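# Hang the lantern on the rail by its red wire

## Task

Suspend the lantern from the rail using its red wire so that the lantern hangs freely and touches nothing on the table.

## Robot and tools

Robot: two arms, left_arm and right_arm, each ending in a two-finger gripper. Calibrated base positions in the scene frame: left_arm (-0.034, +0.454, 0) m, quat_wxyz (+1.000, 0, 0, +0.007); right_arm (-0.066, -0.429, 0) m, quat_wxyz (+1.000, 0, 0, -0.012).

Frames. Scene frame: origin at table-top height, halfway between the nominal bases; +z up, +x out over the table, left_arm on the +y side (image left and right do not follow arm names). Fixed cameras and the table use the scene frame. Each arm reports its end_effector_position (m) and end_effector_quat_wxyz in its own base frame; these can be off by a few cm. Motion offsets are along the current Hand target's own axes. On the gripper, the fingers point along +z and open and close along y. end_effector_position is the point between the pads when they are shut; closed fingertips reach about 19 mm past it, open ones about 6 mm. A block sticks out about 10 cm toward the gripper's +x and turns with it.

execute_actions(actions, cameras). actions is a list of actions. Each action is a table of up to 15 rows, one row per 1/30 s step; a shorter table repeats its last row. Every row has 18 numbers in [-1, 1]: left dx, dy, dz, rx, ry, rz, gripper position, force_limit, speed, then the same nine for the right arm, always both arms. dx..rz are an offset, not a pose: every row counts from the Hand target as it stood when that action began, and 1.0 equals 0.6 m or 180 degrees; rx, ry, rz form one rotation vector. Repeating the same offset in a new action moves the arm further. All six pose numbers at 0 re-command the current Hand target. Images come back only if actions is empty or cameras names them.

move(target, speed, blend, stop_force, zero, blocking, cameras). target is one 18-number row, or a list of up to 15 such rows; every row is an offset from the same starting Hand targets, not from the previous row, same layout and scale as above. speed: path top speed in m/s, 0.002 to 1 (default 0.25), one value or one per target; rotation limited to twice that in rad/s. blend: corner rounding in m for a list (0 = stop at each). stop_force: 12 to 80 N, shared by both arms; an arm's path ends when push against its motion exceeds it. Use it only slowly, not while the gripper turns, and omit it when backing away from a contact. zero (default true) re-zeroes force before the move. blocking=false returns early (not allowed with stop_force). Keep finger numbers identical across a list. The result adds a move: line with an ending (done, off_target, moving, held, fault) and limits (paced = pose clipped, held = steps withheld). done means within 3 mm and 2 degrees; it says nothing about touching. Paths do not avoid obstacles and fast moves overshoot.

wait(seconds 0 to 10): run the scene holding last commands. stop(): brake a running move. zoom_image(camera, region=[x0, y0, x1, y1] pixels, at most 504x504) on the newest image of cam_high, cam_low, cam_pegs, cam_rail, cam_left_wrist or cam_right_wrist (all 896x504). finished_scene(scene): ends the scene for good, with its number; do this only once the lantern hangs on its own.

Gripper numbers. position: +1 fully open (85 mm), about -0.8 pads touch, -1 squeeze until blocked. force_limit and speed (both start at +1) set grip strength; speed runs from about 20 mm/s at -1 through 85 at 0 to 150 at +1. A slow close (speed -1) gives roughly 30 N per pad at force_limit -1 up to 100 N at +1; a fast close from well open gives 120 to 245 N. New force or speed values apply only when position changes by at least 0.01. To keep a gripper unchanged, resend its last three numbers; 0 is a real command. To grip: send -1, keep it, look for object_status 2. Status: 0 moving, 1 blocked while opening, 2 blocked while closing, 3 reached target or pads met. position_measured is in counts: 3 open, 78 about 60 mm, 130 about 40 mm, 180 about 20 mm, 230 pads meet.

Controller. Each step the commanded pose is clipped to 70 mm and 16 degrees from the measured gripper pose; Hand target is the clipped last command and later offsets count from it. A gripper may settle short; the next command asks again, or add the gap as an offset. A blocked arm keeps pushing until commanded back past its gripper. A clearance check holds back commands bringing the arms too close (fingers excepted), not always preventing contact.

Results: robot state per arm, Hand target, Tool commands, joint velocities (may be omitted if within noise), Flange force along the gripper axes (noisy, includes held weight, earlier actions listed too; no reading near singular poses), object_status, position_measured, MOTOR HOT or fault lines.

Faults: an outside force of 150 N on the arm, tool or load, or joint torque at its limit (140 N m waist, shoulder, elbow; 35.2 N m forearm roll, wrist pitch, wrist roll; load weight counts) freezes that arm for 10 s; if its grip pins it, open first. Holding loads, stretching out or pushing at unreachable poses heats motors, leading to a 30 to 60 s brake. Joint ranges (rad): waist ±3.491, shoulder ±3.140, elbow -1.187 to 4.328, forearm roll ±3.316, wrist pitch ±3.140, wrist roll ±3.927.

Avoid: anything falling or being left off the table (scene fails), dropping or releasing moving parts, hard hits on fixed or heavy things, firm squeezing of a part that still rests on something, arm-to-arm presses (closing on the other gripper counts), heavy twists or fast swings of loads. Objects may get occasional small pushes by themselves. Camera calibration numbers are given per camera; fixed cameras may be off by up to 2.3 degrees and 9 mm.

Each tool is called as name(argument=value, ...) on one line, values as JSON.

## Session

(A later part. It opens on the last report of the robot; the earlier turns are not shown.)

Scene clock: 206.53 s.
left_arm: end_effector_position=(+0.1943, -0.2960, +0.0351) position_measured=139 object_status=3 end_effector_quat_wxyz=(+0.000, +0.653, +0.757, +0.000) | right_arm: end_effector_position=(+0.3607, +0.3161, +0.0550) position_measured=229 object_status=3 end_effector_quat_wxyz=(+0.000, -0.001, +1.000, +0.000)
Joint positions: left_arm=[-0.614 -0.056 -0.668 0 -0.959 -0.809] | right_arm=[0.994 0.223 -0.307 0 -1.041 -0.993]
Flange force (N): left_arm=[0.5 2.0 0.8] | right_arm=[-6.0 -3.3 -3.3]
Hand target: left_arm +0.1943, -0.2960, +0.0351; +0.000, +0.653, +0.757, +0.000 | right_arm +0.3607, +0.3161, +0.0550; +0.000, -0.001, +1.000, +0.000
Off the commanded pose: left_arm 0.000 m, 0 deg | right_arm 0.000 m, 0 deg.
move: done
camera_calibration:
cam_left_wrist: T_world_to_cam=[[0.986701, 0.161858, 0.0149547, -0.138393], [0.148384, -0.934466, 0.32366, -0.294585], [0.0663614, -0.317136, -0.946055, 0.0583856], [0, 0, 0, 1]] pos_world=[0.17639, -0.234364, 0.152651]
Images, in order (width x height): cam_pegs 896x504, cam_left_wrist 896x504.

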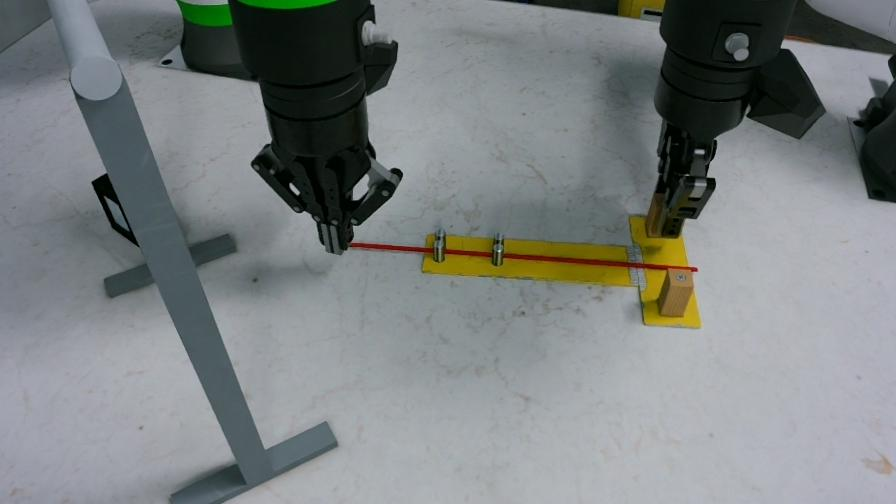

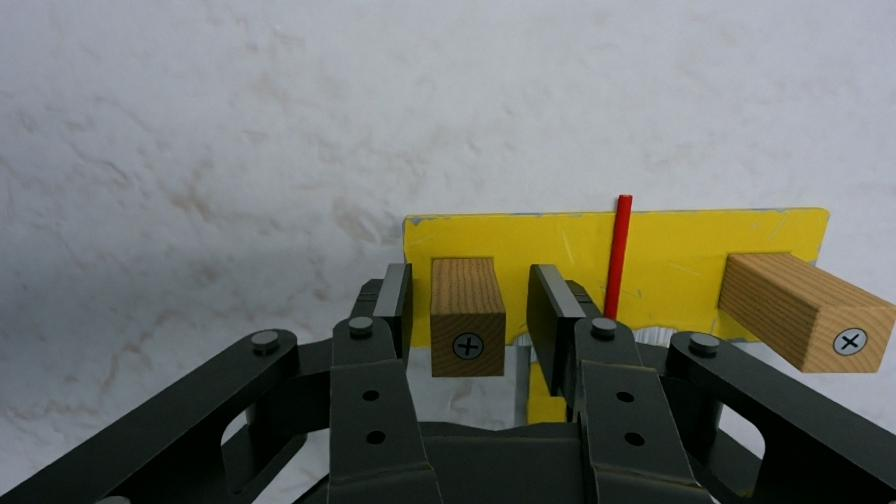

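move(target=[[-0.0133,0.003,0.0117,0,0,0,-0.08,-1,0,0,0,0,0,0,0,-0.8,0,0],[-0.0133,0.003,0.0117,0,0,0,-1,0,-1,0,0,0,0,0,0,-0.8,0,0]], speed=0.04, cameras=["cam_left_wrist","cam_pegs","cam_right_wrist"])

zoom_image(camera="cam_pegs", region=[560, 80, 800, 340])

Scene clock: 215.67 s.
left_arm: end_effector_position=(+0.1972, -0.3036, +0.0281) position_measured=182 object_status=0 end_effector_quat_wxyz=(+0.000, +0.653, +0.757, +0.000) | right_arm: end_effector_position=(+0.3607, +0.3161, +0.0550) position_measured=229 object_status=3 end_effector_quat_wxyz=(+0.000, -0.001, +1.000, +0.000)
Joint positions: left_arm=[-0.628 -0.022 -0.655 0 -0.937 -0.796] | right_arm=[0.994 0.223 -0.307 0 -1.041 -0.993]
Flange force (N): left_arm=[7.4 0.3 -17.4] | right_arm=[-5.9 -3.4 -3.2]
Hand target: left_arm +0.1972, -0.3036, +0.0281; +0.000, +0.653, +0.757, +0.000 | right_arm +0.3607, +0.3161, +0.0550; +0.000, -0.001, +1.000, +0.000
Off the commanded pose: left_arm 0.000 m, 0 deg | right_arm 0.000 m, 0 deg.
move: done
camera_calibration:
cam_left_wrist: T_world_to_cam=[[0.986701, 0.161858, 0.0149547, -0.140018], [0.148384, -0.934466, 0.32366, -0.299867], [0.0663614, -0.317136, -0.946055, 0.0491539], [0, 0, 0, 1]] pos_world=[0.17939, -0.241964, 0.145651]
cam_right_wrist: T_world_to_cam=[[-0.0165715, 0.999857, 0.00328429, -0.306969], [0.935619, 0.0143482, 0.352719, -0.348034], [0.352622, 0.00891793, -0.935723, 0.0484663], [0, 0, 0, 1]] pos_world=[0.30345, 0.311487, 0.169118]
Images, in order (width x height): cam_pegs 896x504, cam_left_wrist 896x504, cam_right_wrist 896x504.

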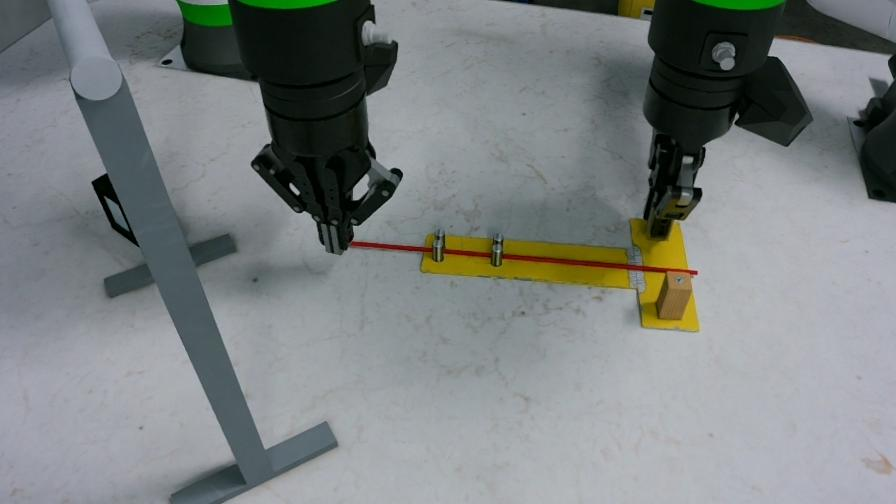

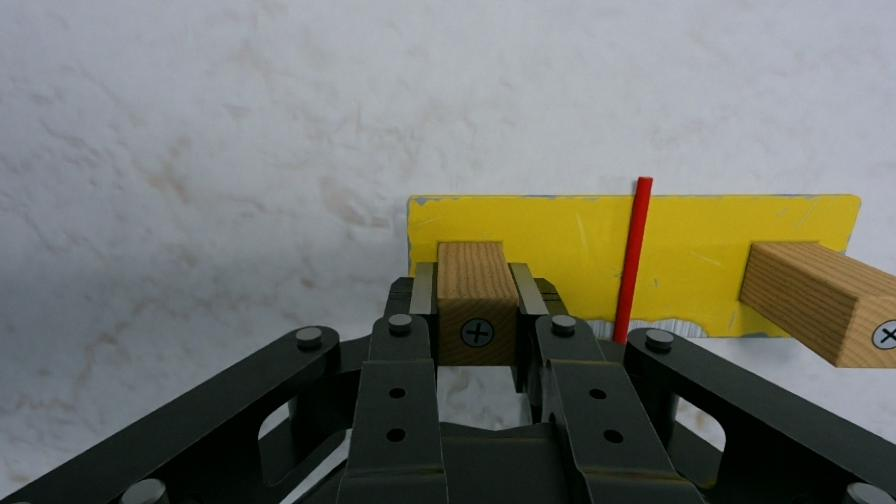

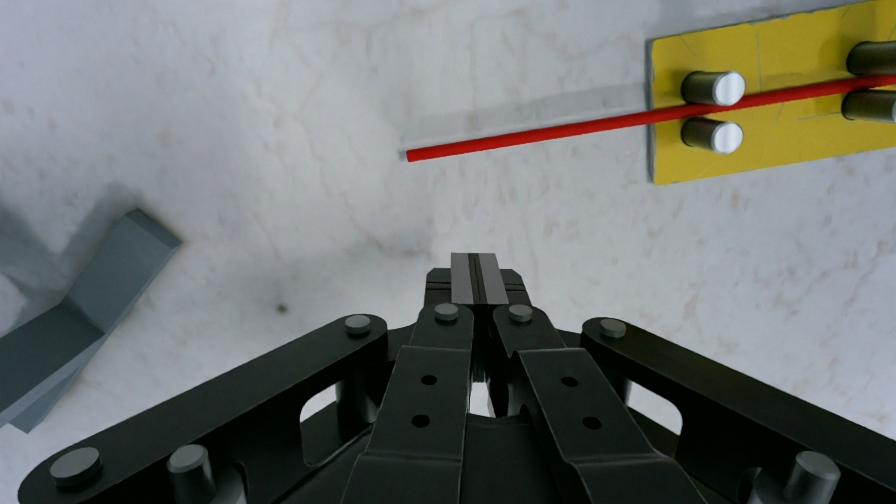

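Scaled by 1.938.

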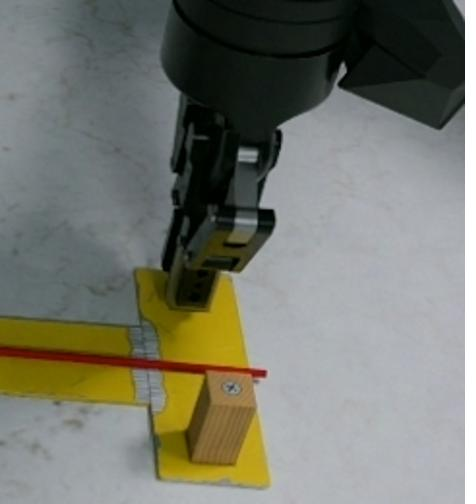

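move(target=[[0,0,0,0,0,0,-1,0,-1,0.0095,0.0232,0.05,0,0,0,-0.8,0,0],[0,0,0,0,0,0,-1,0,-1,0.0265,0.0467,0.05,0,0,0,-0.8,0,0],[0,0,0,0,0,0,-1,0,-1,0.0418,0.0365,0.05,0,0,0,-0.8,0,0],[0,0,0,0,0,0,-1,0,-1,0.0767,0.025,0.05,0,0,0,-0.8,0,0],[0,0,0,0,0,0,-1,0,-1,0.1132,0.026,0.05,0,0,0,-0.8,0,0]], speed=0.04, blend=0.003, cameras=["cam_left_wrist","cam_pegs","cam_right_wrist"])

Scene clock: 228.40 s.
left_arm: end_effector_position=(+0.1972, -0.3036, +0.0281) position_measured=182 object_status=2 end_effector_quat_wxyz=(+0.000, +0.653, +0.757, +0.000) | right_arm: end_effector_position=(+0.2927, +0.3316, +0.0250) position_measured=229 object_status=3 end_effector_quat_wxyz=(+0.000, -0.001, +1.000, +0.000)
Joint positions: left_arm=[-0.628 -0.022 -0.655 0 -0.937 -0.796] | right_arm=[1.146 0.181 -0.442 0 -0.948 -1.144]
Flange force (N): left_arm=[0.4 1.6 -11.3] | right_arm=[-6.4 -3.3 -3.8]
Hand target: left_arm +0.1972, -0.3036, +0.0281; +0.000, +0.653, +0.757, +0.000 | right_arm +0.2927, +0.3315, +0.0250; +0.000, -0.001, +1.000, +0.000
Off the commanded pose: left_arm 0.000 m, 0 deg | right_arm 0.000 m, 0 deg.
move: done
camera_calibration:
cam_left_wrist: T_world_to_cam=[[0.986708, 0.161824, 0.014862, -0.140015], [0.148383, -0.934471, 0.323646, -0.299866], [0.0662618, -0.317138, -0.946062, 0.0491722], [0, 0, 0, 1]] pos_world=[0.17939, -0.241964, 0.145651]
cam_right_wrist: T_world_to_cam=[[-0.0164766, 0.999859, 0.00332208, -0.323523], [0.935654, 0.0142469, 0.352631, -0.274016], [0.352534, 0.00891848, -0.935756, 0.0442595], [0, 0, 0, 1]] pos_world=[0.235451, 0.326986, 0.139118]
Images, in order (width x height): cam_pegs 896x504, cam_left_wrist 896x504, cam_right_wrist 896x504.

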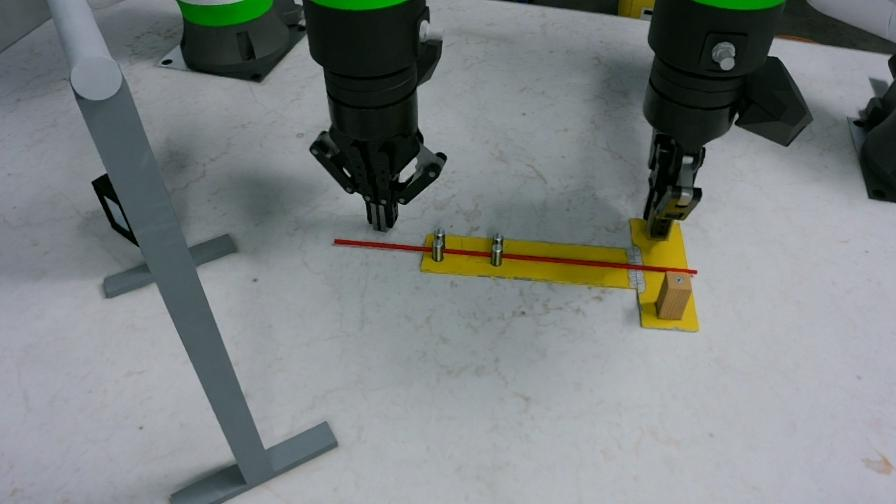

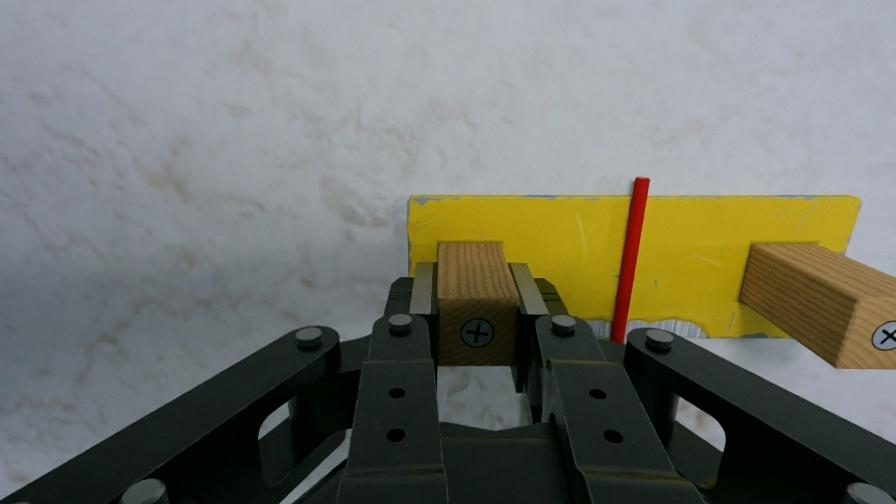

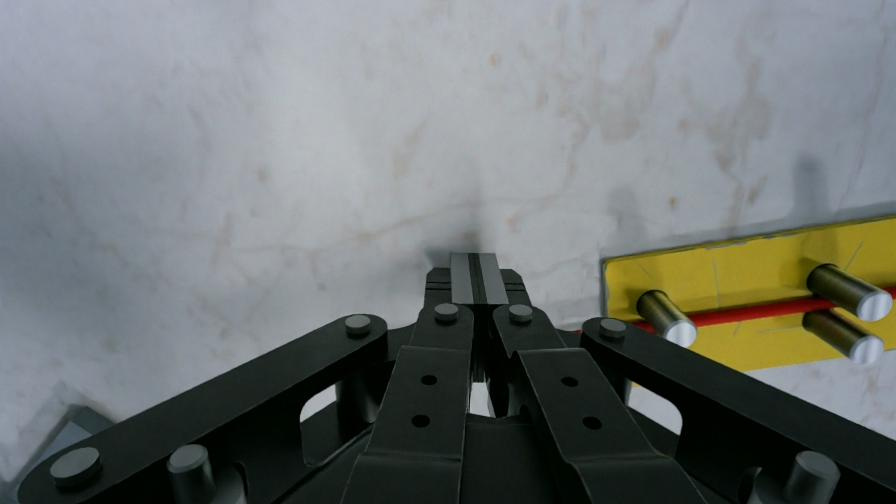

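move(target=[[0,0,0,0,0,0,-1,0,-1,0,0,0.0075,0,0,0,-0.8,0,0],[0,0,0,0,0,0,-1,0,-1,-0.0118,0.0077,0.0075,0,0,0,-0.8,0,0],[0,0,0,0,0,0,-1,0,-1,-0.0298,0.0035,0.0075,0,0,0,-0.8,0,0],[0,0,0,0,0,0,-1,0,-1,-0.0663,0.0045,0.0075,0,0,0,-0.8,0,0],[0,0,0,0,0,0,-1,0,-1,-0.1003,0.018,0.0075,0,0,0,-0.8,0,0]], speed=0.04, blend=0.003, cameras=["cam_left_wrist","cam_pegs","cam_right_wrist"])

Scene clock: 238.60 s.
left_arm: end_effector_position=(+0.1972, -0.3036, +0.0281) position_measured=182 object_status=2 end_effector_quat_wxyz=(+0.000, +0.653, +0.757, +0.000) | right_arm: end_effector_position=(+0.3529, +0.3424, +0.0205) position_measured=229 object_status=3 end_effector_quat_wxyz=(+0.000, -0.001, +1.000, +0.000)
Joint positions: left_arm=[-0.628 -0.022 -0.655 0 -0.937 -0.796] | right_arm=[1.038 0.298 -0.306 0 -0.968 -1.037]
Flange force (N): left_arm=[0.4 3.3 -11.3] | right_arm=[-3.5 -3.6 -3.5]
Hand target: left_arm +0.1972, -0.3036, +0.0281; +0.000, +0.653, +0.757, +0.000 | right_arm +0.3529, +0.3424, +0.0205; +0.000, -0.001, +1.000, +0.000
Off the commanded pose: left_arm 0.000 m, 0 deg | right_arm 0.000 m, 0 deg.
move: done; blend cut to 0.0022 m at target 1
camera_calibration:
cam_left_wrist: T_world_to_cam=[[0.986708, 0.161824, 0.014862, -0.140015], [0.148383, -0.934471, 0.323646, -0.299866], [0.0662618, -0.317138, -0.946062, 0.0491722], [0, 0, 0, 1]] pos_world=[0.17939, -0.241964, 0.145651]
cam_right_wrist: T_world_to_cam=[[-0.0165715, 0.999857, 0.00328429, -0.333381], [0.935619, 0.0143482, 0.352719, -0.328947], [0.352622, 0.00891793, -0.935723, 0.0186989], [0, 0, 0, 1]] pos_world=[0.29565, 0.337887, 0.134618]
Images, in order (width x height): cam_pegs 896x504, cam_left_wrist 896x504, cam_right_wrist 896x504.

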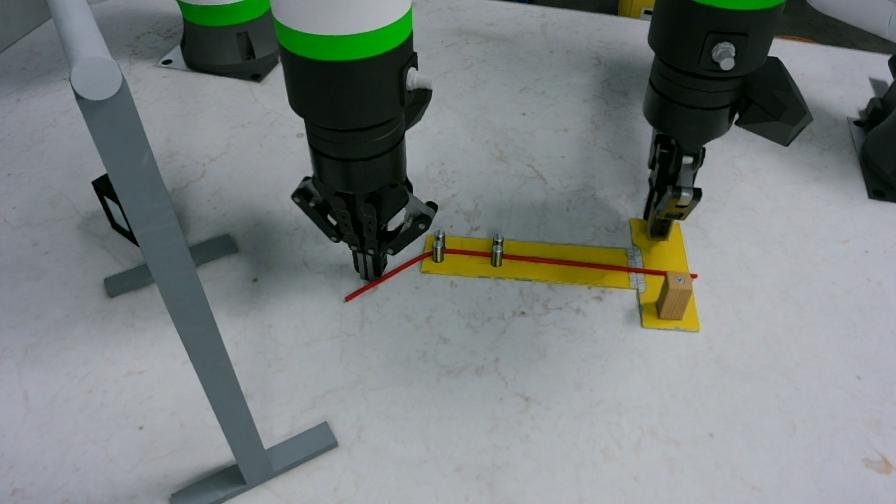

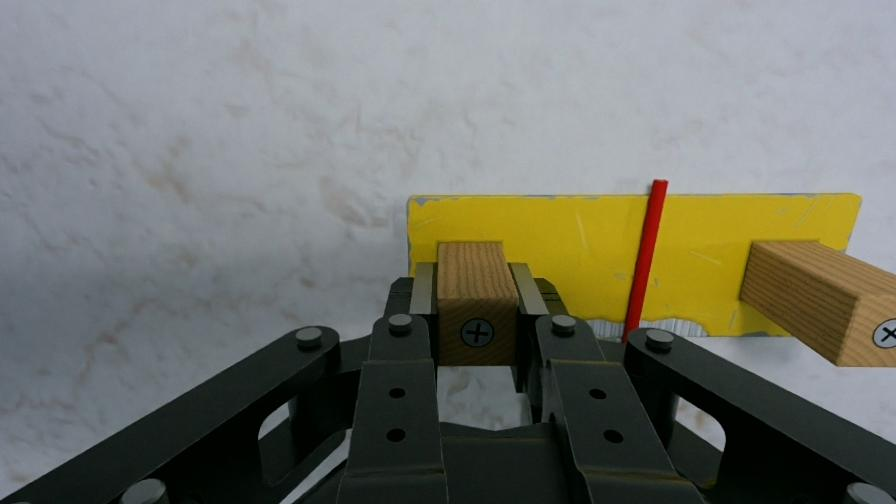

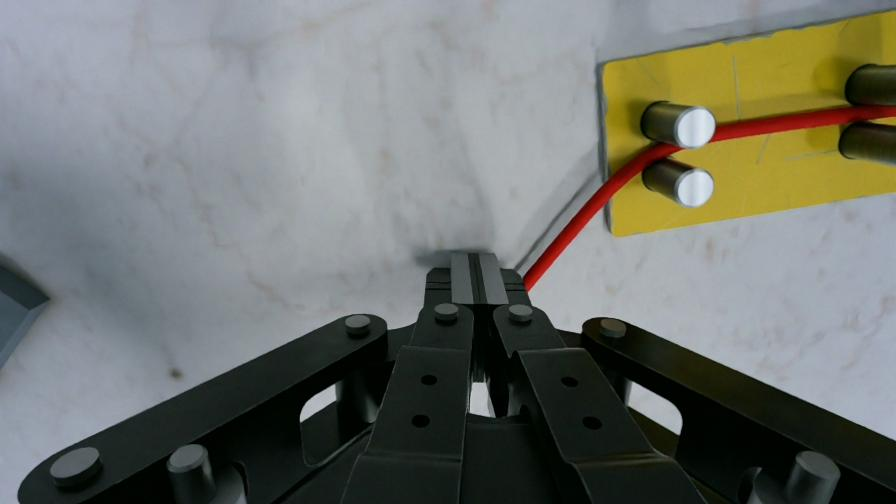

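move(target=[[0,0,0,0,0,0,-1,0,-1,-0.0273,0.024,0,0,0,0,-0.8,0,0],[0,0,0,0,0,0,-1,0,-1,-0.0448,0.0562,0,0,0,0,-0.8,0,0],[0,0,0,0,0,0,-1,0,-1,-0.0502,0.0925,0,0,0,0,-0.8,0,0],[0,0,0,0,0,0,-1,0,-1,-0.0428,0.1283,0,0,0,0,-0.8,0,0],[0,0,0,0,0,0,-1,0,-1,-0.0237,0.1595,0,0,0,0,-0.8,0,0],[0,0,0,0,0,0,-1,0,-1,-0.0103,0.172,0,0,0,0,-0.8,0,0]], speed=0.05, blend=0.004, cameras=["cam_left_wrist","cam_pegs","cam_right_wrist"])

Scene clock: 245.60 s.
left_arm: end_effector_position=(+0.1972, -0.3036, +0.0281) position_measured=182 object_status=2 end_effector_quat_wxyz=(+0.000, +0.653, +0.757, +0.000) | right_arm: end_effector_position=(+0.3792, +0.4160, +0.0204) position_measured=229 object_status=3 end_effector_quat_wxyz=(+0.000, -0.001, +1.000, +0.000)
Joint positions: left_arm=[-0.628 -0.022 -0.655 0 -0.937 -0.796] | right_arm=[1.065 0.452 -0.088 0 -1.031 -1.063]
Flange force (N): left_arm=[2.4 3.0 -12.1] | right_arm=[-6.5 -4.4 -2.6]
Hand target: left_arm +0.1972, -0.3036, +0.0281; +0.000, +0.653, +0.757, +0.000 | right_arm +0.3792, +0.4159, +0.0205; +0.000, -0.001, +1.000, +0.000 (not the last commanded pose)
Off the commanded pose: left_arm 0.000 m, 0 deg | right_arm 0.036 m, 0 deg.
move: held (right_arm; a check stopped the path); path passed 3 of 6 targets; limits=held
pose unreachable (right arm): on one or more control steps of this call, first in action 0 (counted from 0), this arm could not follow its commanded pose, so it was not sent that pose on those steps. It may still have moved: this result reports where it is.
cause: moving toward the commanded pose would bring a part of the arm too close to another arm (a part of this arm just beyond joint 4 (forearm roll) and a part of the left arm just beyond its joint 5 (wrist pitch), at the place that arm is still heading or pushing toward).
camera_calibration:
cam_left_wrist: T_world_to_cam=[[0.986708, 0.161824, 0.014862, -0.140015], [0.148383, -0.934471, 0.323646, -0.299866], [0.0662618, -0.317138, -0.946062, 0.0491722], [0, 0, 0, 1]] pos_world=[0.17939, -0.241964, 0.145651]
cam_right_wrist: T_world_to_cam=[[-0.0166652, 0.999856, 0.00324873, -0.406401], [0.935618, 0.0144485, 0.352719, -0.354519], [0.352622, 0.00891772, -0.935723, 0.00871122], [0, 0, 0, 1]] pos_world=[0.32185, 0.411387, 0.134517]
Images, in order (width x height): cam_pegs 896x504, cam_left_wrist 896x504, cam_right_wrist 896x504.

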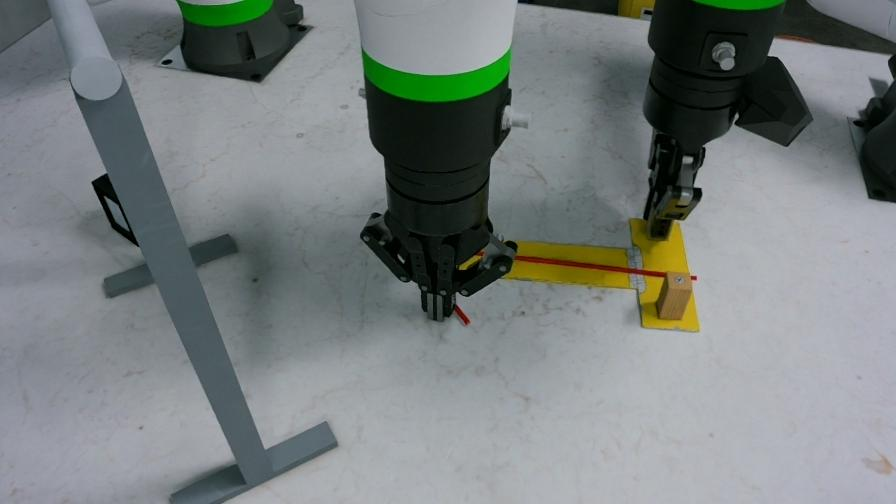

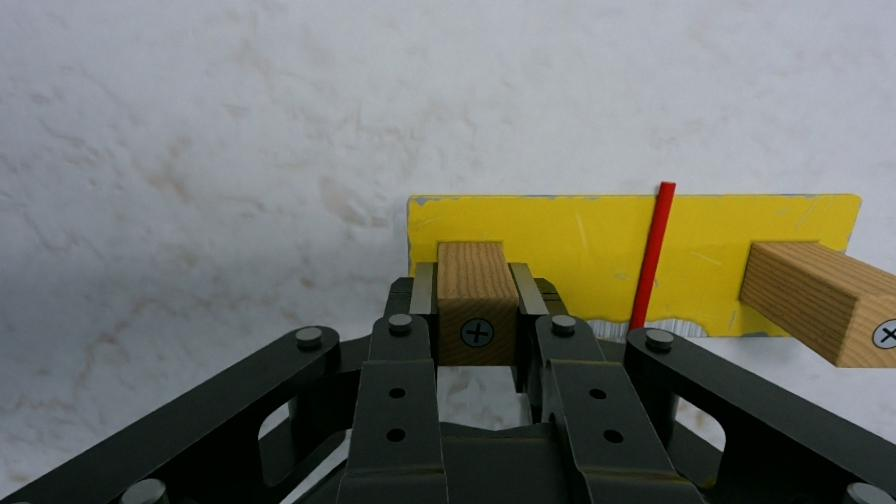

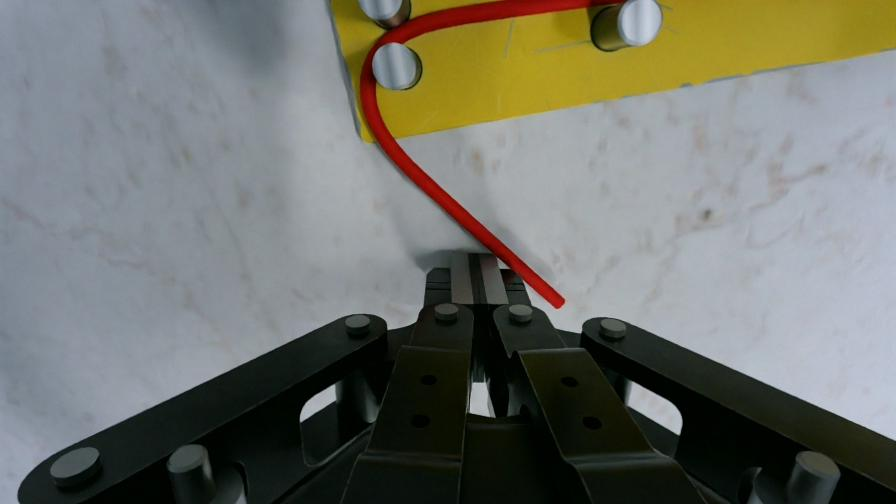

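move(target=[[0,0,0,0,0,0,-1,0,-1,-0.025,0,0,0,0,0,-0.8,0,0],[0,0,0,0,0,0,-0.08,0,0,-0.025,0,0,0,0,0,-0.8,0,0],[0,0,-0.0133,0,0,0,-0.08,0,0,-0.025,0,0,0,0,0,-0.8,0,0],[0,0,-0.0133,0,-0.194,0,-0.08,0,0,-0.025,0,0,0,0,0,-0.8,0,0]], speed=0.12, cameras=["cam_left_wrist","cam_pegs","cam_right_wrist"])

zoom_image(camera="cam_pegs", region=[520, 60, 800, 340])

Scene clock: 268.93 s.
left_arm: end_effector_position=(+0.1980, -0.3041, +0.0369) position_measured=139 object_status=3 end_effector_quat_wxyz=(+0.182, +0.636, +0.726, -0.187) | right_arm: end_effector_position=(+0.3942, +0.4160, +0.0205) position_measured=229 object_status=3 end_effector_quat_wxyz=(+0.000, -0.001, +1.000, +0.000)
Joint positions: left_arm=[-0.29 -0.311 -1.189 0.844 -0.689 -1.815] | right_arm=[1.041 0.474 -0.055 0 -1.042 -1.04]
Flange force (N): left_arm=no reading | right_arm=[-4.4 -2.5 -3.0]
Hand target: left_arm +0.1972, -0.3036, +0.0361; +0.228, +0.623, +0.722, -0.196 | right_arm +0.3942, +0.4160, +0.0205; +0.000, -0.001, +1.000, +0.000
Off the commanded pose: left_arm 0.001 m, 6 deg | right_arm 0.000 m, 0 deg.
joint sent to its limit (left arm) — joint 3 (elbow), lower limit, where the elbow is as bent as it goes. The joint targets are off in orientation, not in position.
move: off_target (left_arm)
camera_calibration:
cam_left_wrist: T_world_to_cam=[[0.989395, 0.140669, -0.0362018, -0.145866], [0.119423, -0.645911, 0.754014, -0.225601], [0.082683, -0.75034, -0.65586, -0.0884639], [0, 0, 0, 1]] pos_world=[0.178575, -0.191577, 0.106805]
cam_right_wrist: T_world_to_cam=[[-0.0166067, 0.999856, 0.00337649, -0.406186], [0.935573, 0.0143475, 0.352841, -0.368608], [0.352742, 0.00901848, -0.935677, 0.00329917], [0, 0, 0, 1]] pos_world=[0.33695, 0.411387, 0.134518]
Images, in order (width x height): cam_pegs 896x504, cam_left_wrist 896x504, cam_right_wrist 896x504.

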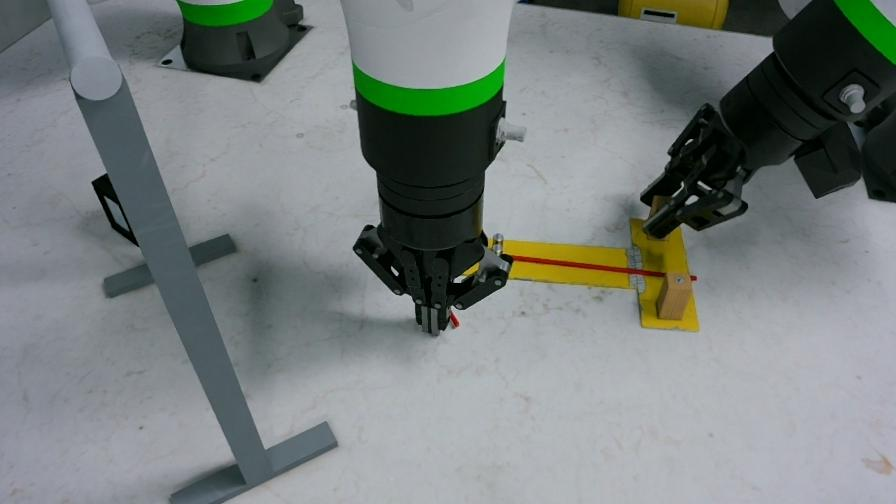

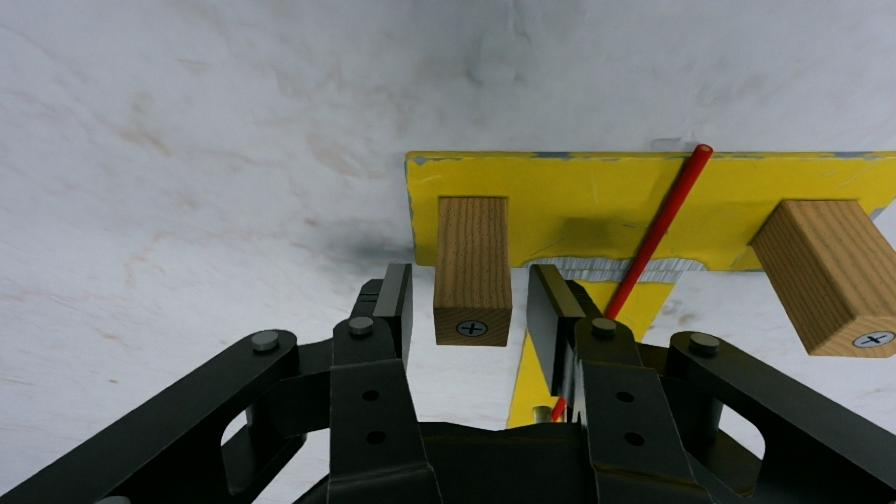

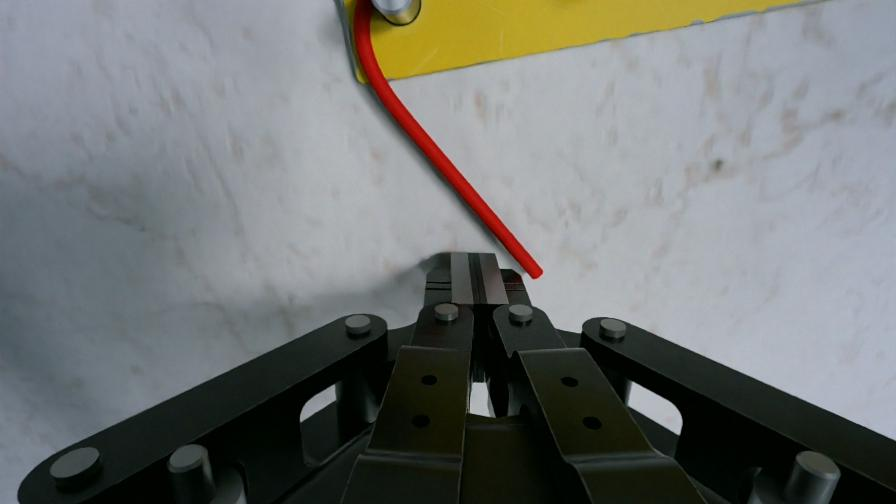

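Scaled by 1.800.

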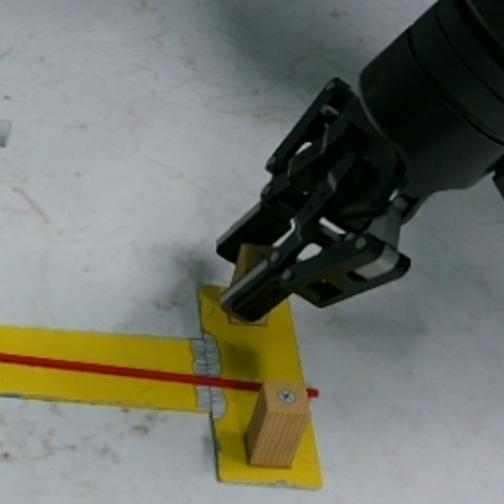

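move(target=[[0,0,0,0,0.045,0,-0.08,0,0,0,0,0,0,0,0,-0.8,0,0],[0,0,0,0,0.045,0,-1,0,-1,0,0,0,0,0,0,-0.8,0,0]], speed=0.1, cameras=["cam_left_wrist","cam_pegs"])

zoom_image(camera="cam_pegs", region=[520, 60, 800, 340])

Scene clock: 274.57 s.
left_arm: end_effector_position=(+0.1973, -0.3036, +0.0361) position_measured=182 object_status=0 end_effector_quat_wxyz=(+0.176, +0.635, +0.737, -0.151) | right_arm: end_effector_position=(+0.3942, +0.4160, +0.0205) position_measured=229 object_status=3 end_effector_quat_wxyz=(+0.000, -0.001, +1.000, +0.000)
Joint positions: left_arm=[-0.334 -0.335 -1.16 0.725 -0.647 -1.657] | right_arm=[1.041 0.474 -0.055 0 -1.042 -1.04]
Flange force (N): left_arm=no reading | right_arm=[-5.1 -2.1 -3.2]
Hand target: left_arm +0.1972, -0.3036, +0.0361; +0.176, +0.635, +0.737, -0.151 | right_arm +0.3942, +0.4160, +0.0205; +0.000, -0.001, +1.000, +0.000
Off the commanded pose: left_arm 0.000 m, 0 deg | right_arm 0.000 m, 0 deg.
move: done
camera_calibration:
cam_left_wrist: T_world_to_cam=[[0.985992, 0.166656, 0.00672048, -0.138299], [0.111644, -0.689387, 0.715738, -0.234994], [0.123915, -0.704962, -0.698336, -0.0812906], [0, 0, 0, 1]] pos_world=[0.172671, -0.19626, 0.112355]
Images, in order (width x height): cam_pegs 896x504, cam_left_wrist 896x504.

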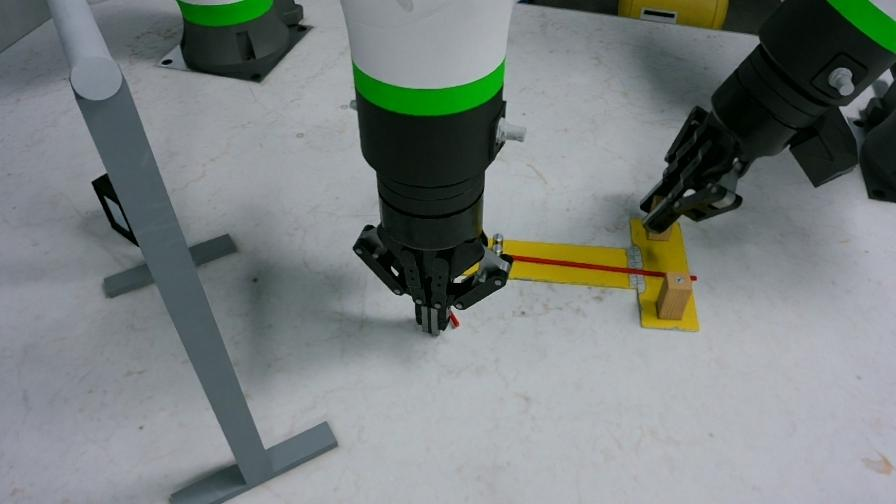

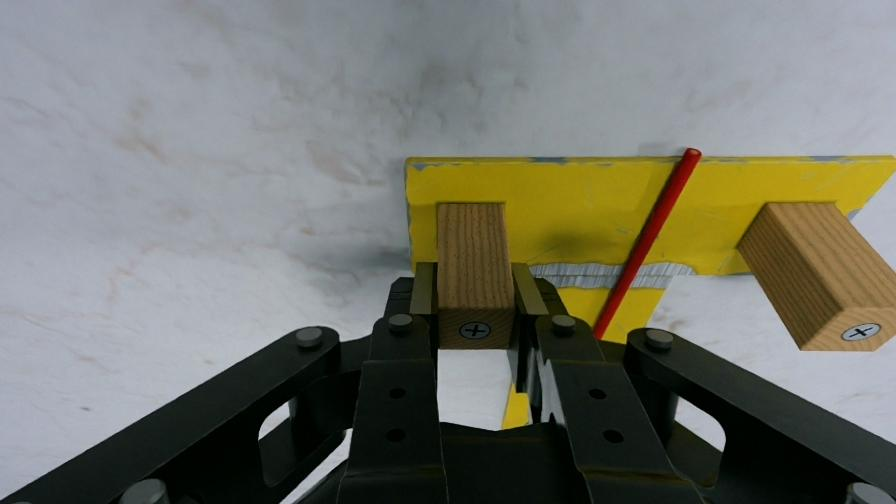

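Scaled by 1.800.

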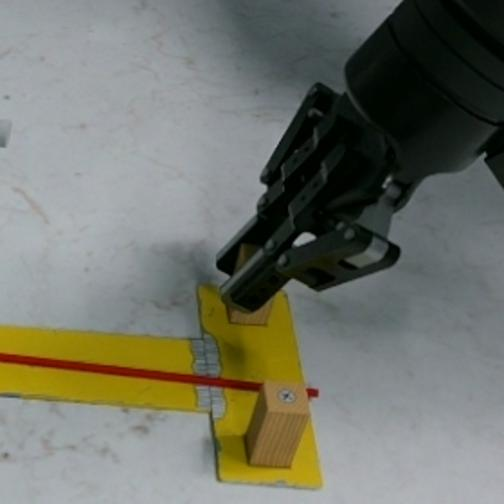

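move(target=[[0,0,0,0,0,0,-1,0,-1,0.026,0.0057,0,0,0,0,-0.8,0,0],[0,0,0,0,0,0,-1,0,-1,0.0343,0.022,0,0,0,0,-0.8,0,0],[0,0,0,0,0,0,-1,0,-1,0.0452,0.0368,0,0,0,0,-0.8,0,0]], speed=0.05, blend=0.004, cameras=["cam_pegs","cam_right_wrist"])

Scene clock: 281.53 s.
left_arm: end_effector_position=(+0.1972, -0.3036, +0.0361) position_measured=182 object_status=2 end_effector_quat_wxyz=(+0.176, +0.635, +0.737, -0.151) | right_arm: end_effector_position=(+0.3670, +0.4380, +0.0205) position_measured=229 object_status=3 end_effector_quat_wxyz=(+0.000, -0.001, +1.000, +0.000)
Joint positions: left_arm=[-0.334 -0.335 -1.16 0.725 -0.647 -1.657] | right_arm=[1.103 0.47 -0.06 0 -1.041 -1.101]
Flange force (N): left_arm=no reading | right_arm=[-7.6 -4.1 -3.2]
Hand target: left_arm +0.1972, -0.3036, +0.0361; +0.176, +0.635, +0.737, -0.151 | right_arm +0.3670, +0.4380, +0.0205; +0.000, -0.001, +1.000, +0.000
Off the commanded pose: left_arm 0.000 m, 0 deg | right_arm 0.000 m, 0 deg.
move: done
camera_calibration:
cam_right_wrist: T_world_to_cam=[[-0.0166072, 0.999856, 0.00337767, -0.428635], [0.935619, 0.0143487, 0.35272, -0.343474], [0.352621, 0.00901792, -0.935723, 0.0127388], [0, 0, 0, 1]] pos_world=[0.30975, 0.433387, 0.134518]
Images, in order (width x height): cam_pegs 896x504, cam_right_wrist 896x504.

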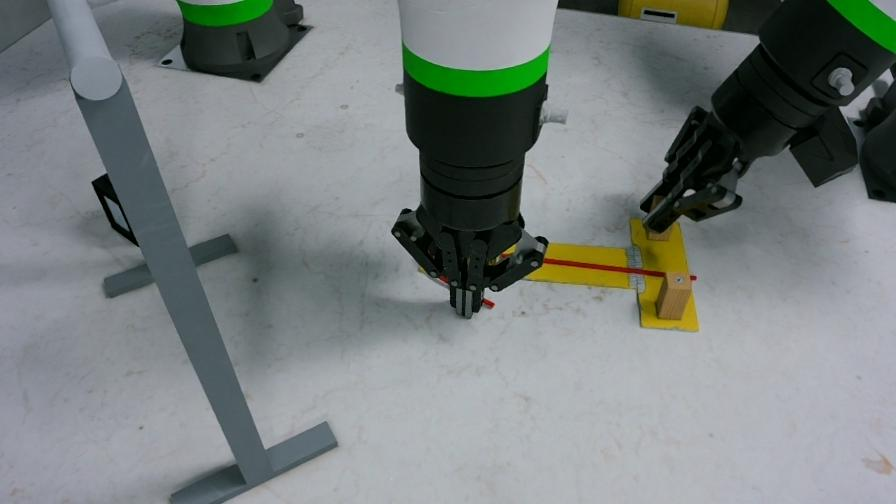

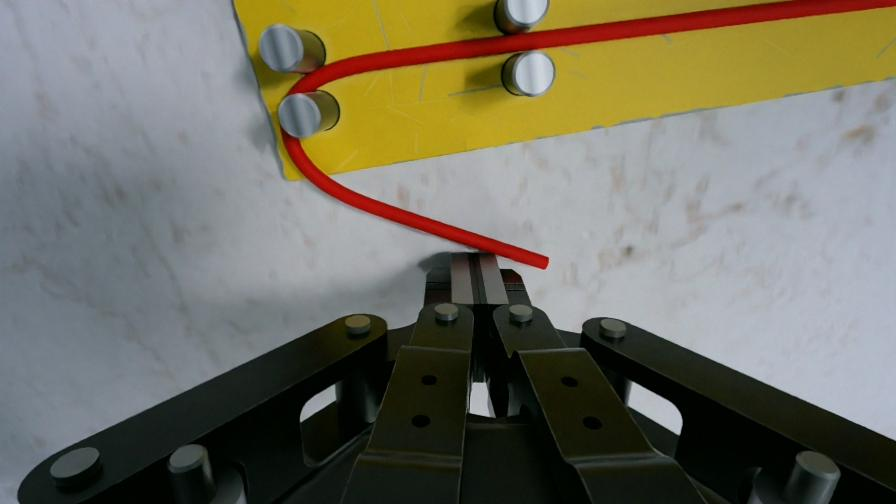

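move(target=[[0,0,0,0,0,0,-1,0,-1,-0.025,0,0,0,0,0,-0.8,0,0],[0,0,0,0,0,0,-1,0,-1,-0.025,0,-0.1167,0,0,0,-0.8,0,0],[0,0,0,0,0,0,-1,0,-1,0.1203,0.1283,-0.0658,0,0,-0.5444,-0.461,0,0]], speed=0.15, blend=0.003, cameras=["cam_pegs","cam_right_wrist","cam_high"])

Scene clock: 312.93 s.
left_arm: end_effector_position=(+0.1972, -0.3036, +0.0361) position_measured=182 object_status=2 end_effector_quat_wxyz=(+0.176, +0.635, +0.737, -0.151) | right_arm: end_effector_position=(+0.2947, +0.5149, +0.0599) position_measured=187 object_status=0 end_effector_quat_wxyz=(+0.000, +0.755, -0.656, +0.000)
Joint positions: left_arm=[-0.334 -0.335 -1.16 0.725 -0.647 -1.657] | right_arm=[1.272 0.475 0.049 0 -1.146 0.44]
Flange force (N): left_arm=no reading | right_arm=[1.9 -4.8 -3.4]
Hand target: left_arm +0.1972, -0.3036, +0.0361; +0.176, +0.635, +0.737, -0.151 | right_arm +0.2947, +0.5149, +0.0599; +0.000, +0.755, -0.656, +0.000
Off the commanded pose: left_arm 0.000 m, 0 deg | right_arm 0.000 m, 0 deg.
move: done
camera_calibration:
cam_right_wrist: T_world_to_cam=[[-0.987825, -0.155517, 0.0041221, 0.374255], [-0.144092, 0.924601, 0.352634, -0.441403], [-0.0586517, 0.347746, -0.935752, 0.0212772], [0, 0, 0, 1]] pos_world=[0.307344, 0.458925, 0.174021]
Images, in order (width x height): cam_high 896x504, cam_pegs 896x504, cam_right_wrist 896x504.

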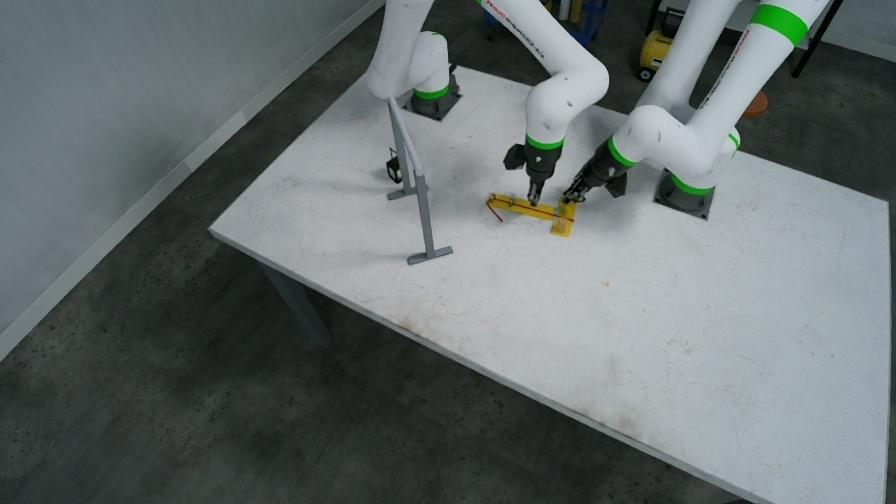

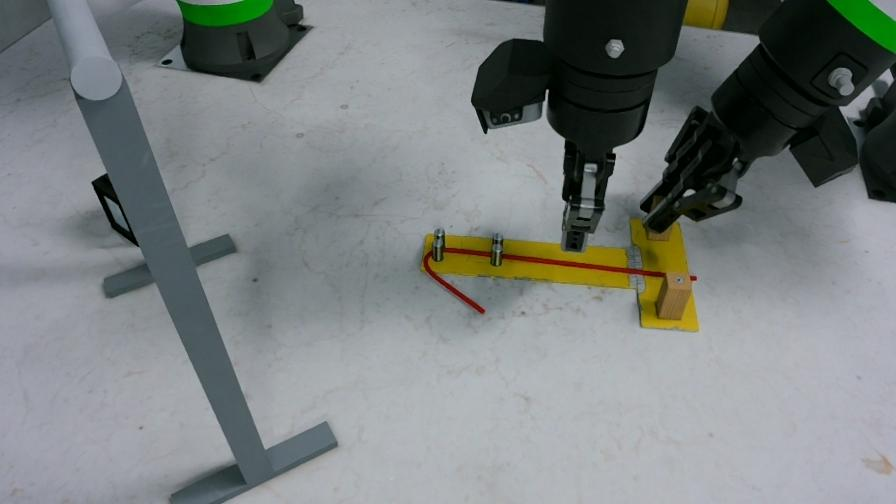

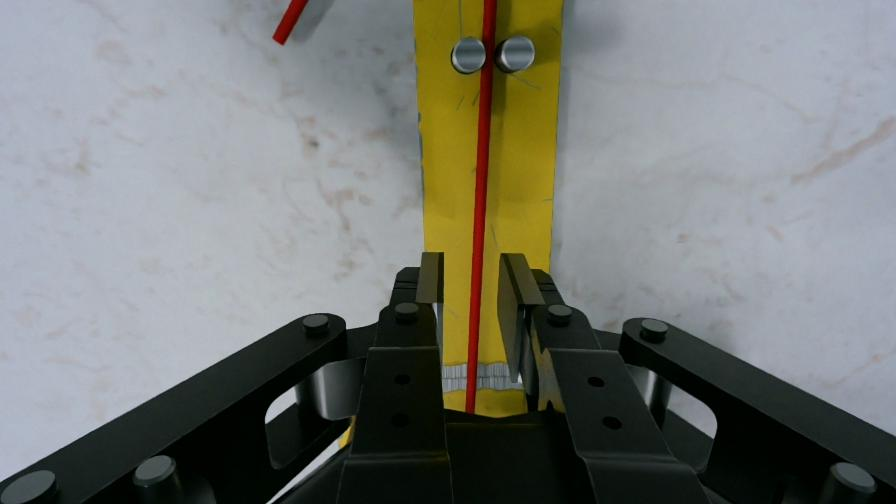

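move(target=[0,0,0,0,0,0,-1,0,-1,0,0,0.05,0,0,0,-0.461,0,0], speed=0.08)

move(target=[0,0,0,0,0,0,-1,0,-1,0,0,0.02,0,0,0,-0.461,0,0], speed=0.006, stop_force=12, cameras=["cam_pegs","cam_right_wrist"])

Scene clock: 316.00 s.
left_arm: end_effector_position=(+0.1972, -0.3036, +0.0361) position_measured=182 object_status=2 end_effector_quat_wxyz=(+0.176, +0.635, +0.737, -0.151) | right_arm: end_effector_position=(+0.2947, +0.5149, +0.0299) position_measured=187 object_status=3 end_effector_quat_wxyz=(+0.000, +0.755, -0.656, +0.000)
Joint positions: left_arm=[-0.334 -0.335 -1.16 0.725 -0.647 -1.657] | right_arm=[1.272 0.507 0.02 0 -1.085 0.44]
Flange force (N): left_arm=no reading | right_arm=[1.6 -5.0 -3.0]
Hand target: left_arm +0.1972, -0.3036, +0.0361; +0.176, +0.635, +0.737, -0.151 | right_arm +0.2947, +0.5149, +0.0299; +0.000, +0.755, -0.656, +0.000
Off the commanded pose: left_arm 0.000 m, 0 deg | right_arm 0.000 m, 0 deg.
move: done

Scene clock: 317.77 s.
left_arm: end_effector_position=(+0.1972, -0.3036, +0.0361) position_measured=182 object_status=2 end_effector_quat_wxyz=(+0.176, +0.635, +0.737, -0.151) | right_arm: end_effector_position=(+0.2948, +0.5149, +0.0229) position_measured=187 object_status=3 end_effector_quat_wxyz=(+0.000, +0.755, -0.656, +0.000)
Joint positions: left_arm=[-0.334 -0.335 -1.16 0.725 -0.647 -1.657] | right_arm=[1.272 0.515 0.014 0 -1.07 0.44]
Flange force (N): left_arm=no reading | right_arm=[7.3 2.0 -25.8]
Hand target: left_arm +0.1972, -0.3036, +0.0361; +0.176, +0.635, +0.737, -0.151 | right_arm +0.2948, +0.5149, +0.0229; +0.000, +0.755, -0.656, +0.000 (not the last commanded pose)
Off the commanded pose: left_arm 0.000 m, 0 deg | right_arm 0.005 m, 0 deg.
move: contact (right_arm)
camera_calibration:
cam_right_wrist: T_world_to_cam=[[-0.987816, -0.155573, 0.00399472, 0.374433], [-0.14419, 0.924591, 0.352621, -0.428226], [-0.0585519, 0.347748, -0.935758, -0.0133422], [0, 0, 0, 1]] pos_world=[0.307344, 0.458825, 0.13702]
Images, in order (width x height): cam_pegs 896x504, cam_right_wrist 896x504.

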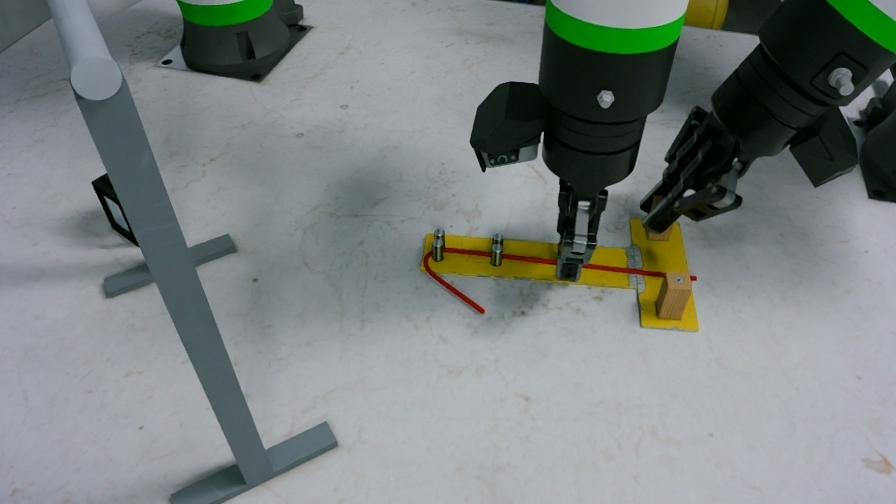

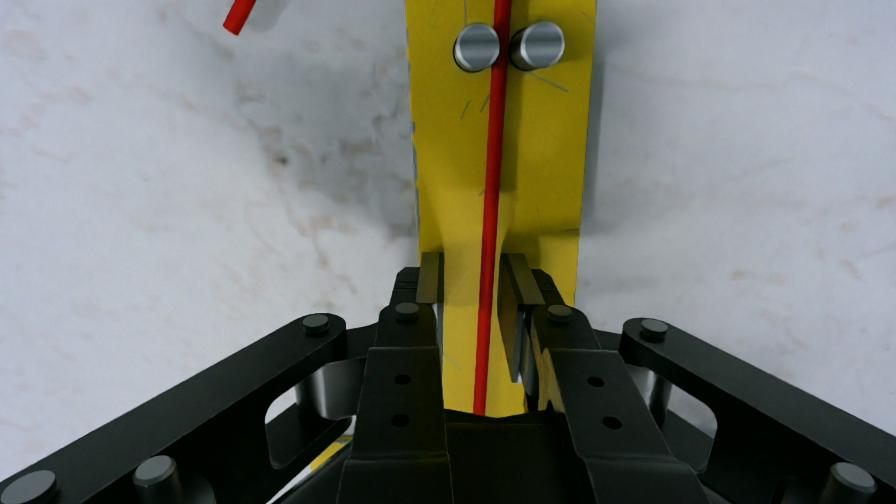

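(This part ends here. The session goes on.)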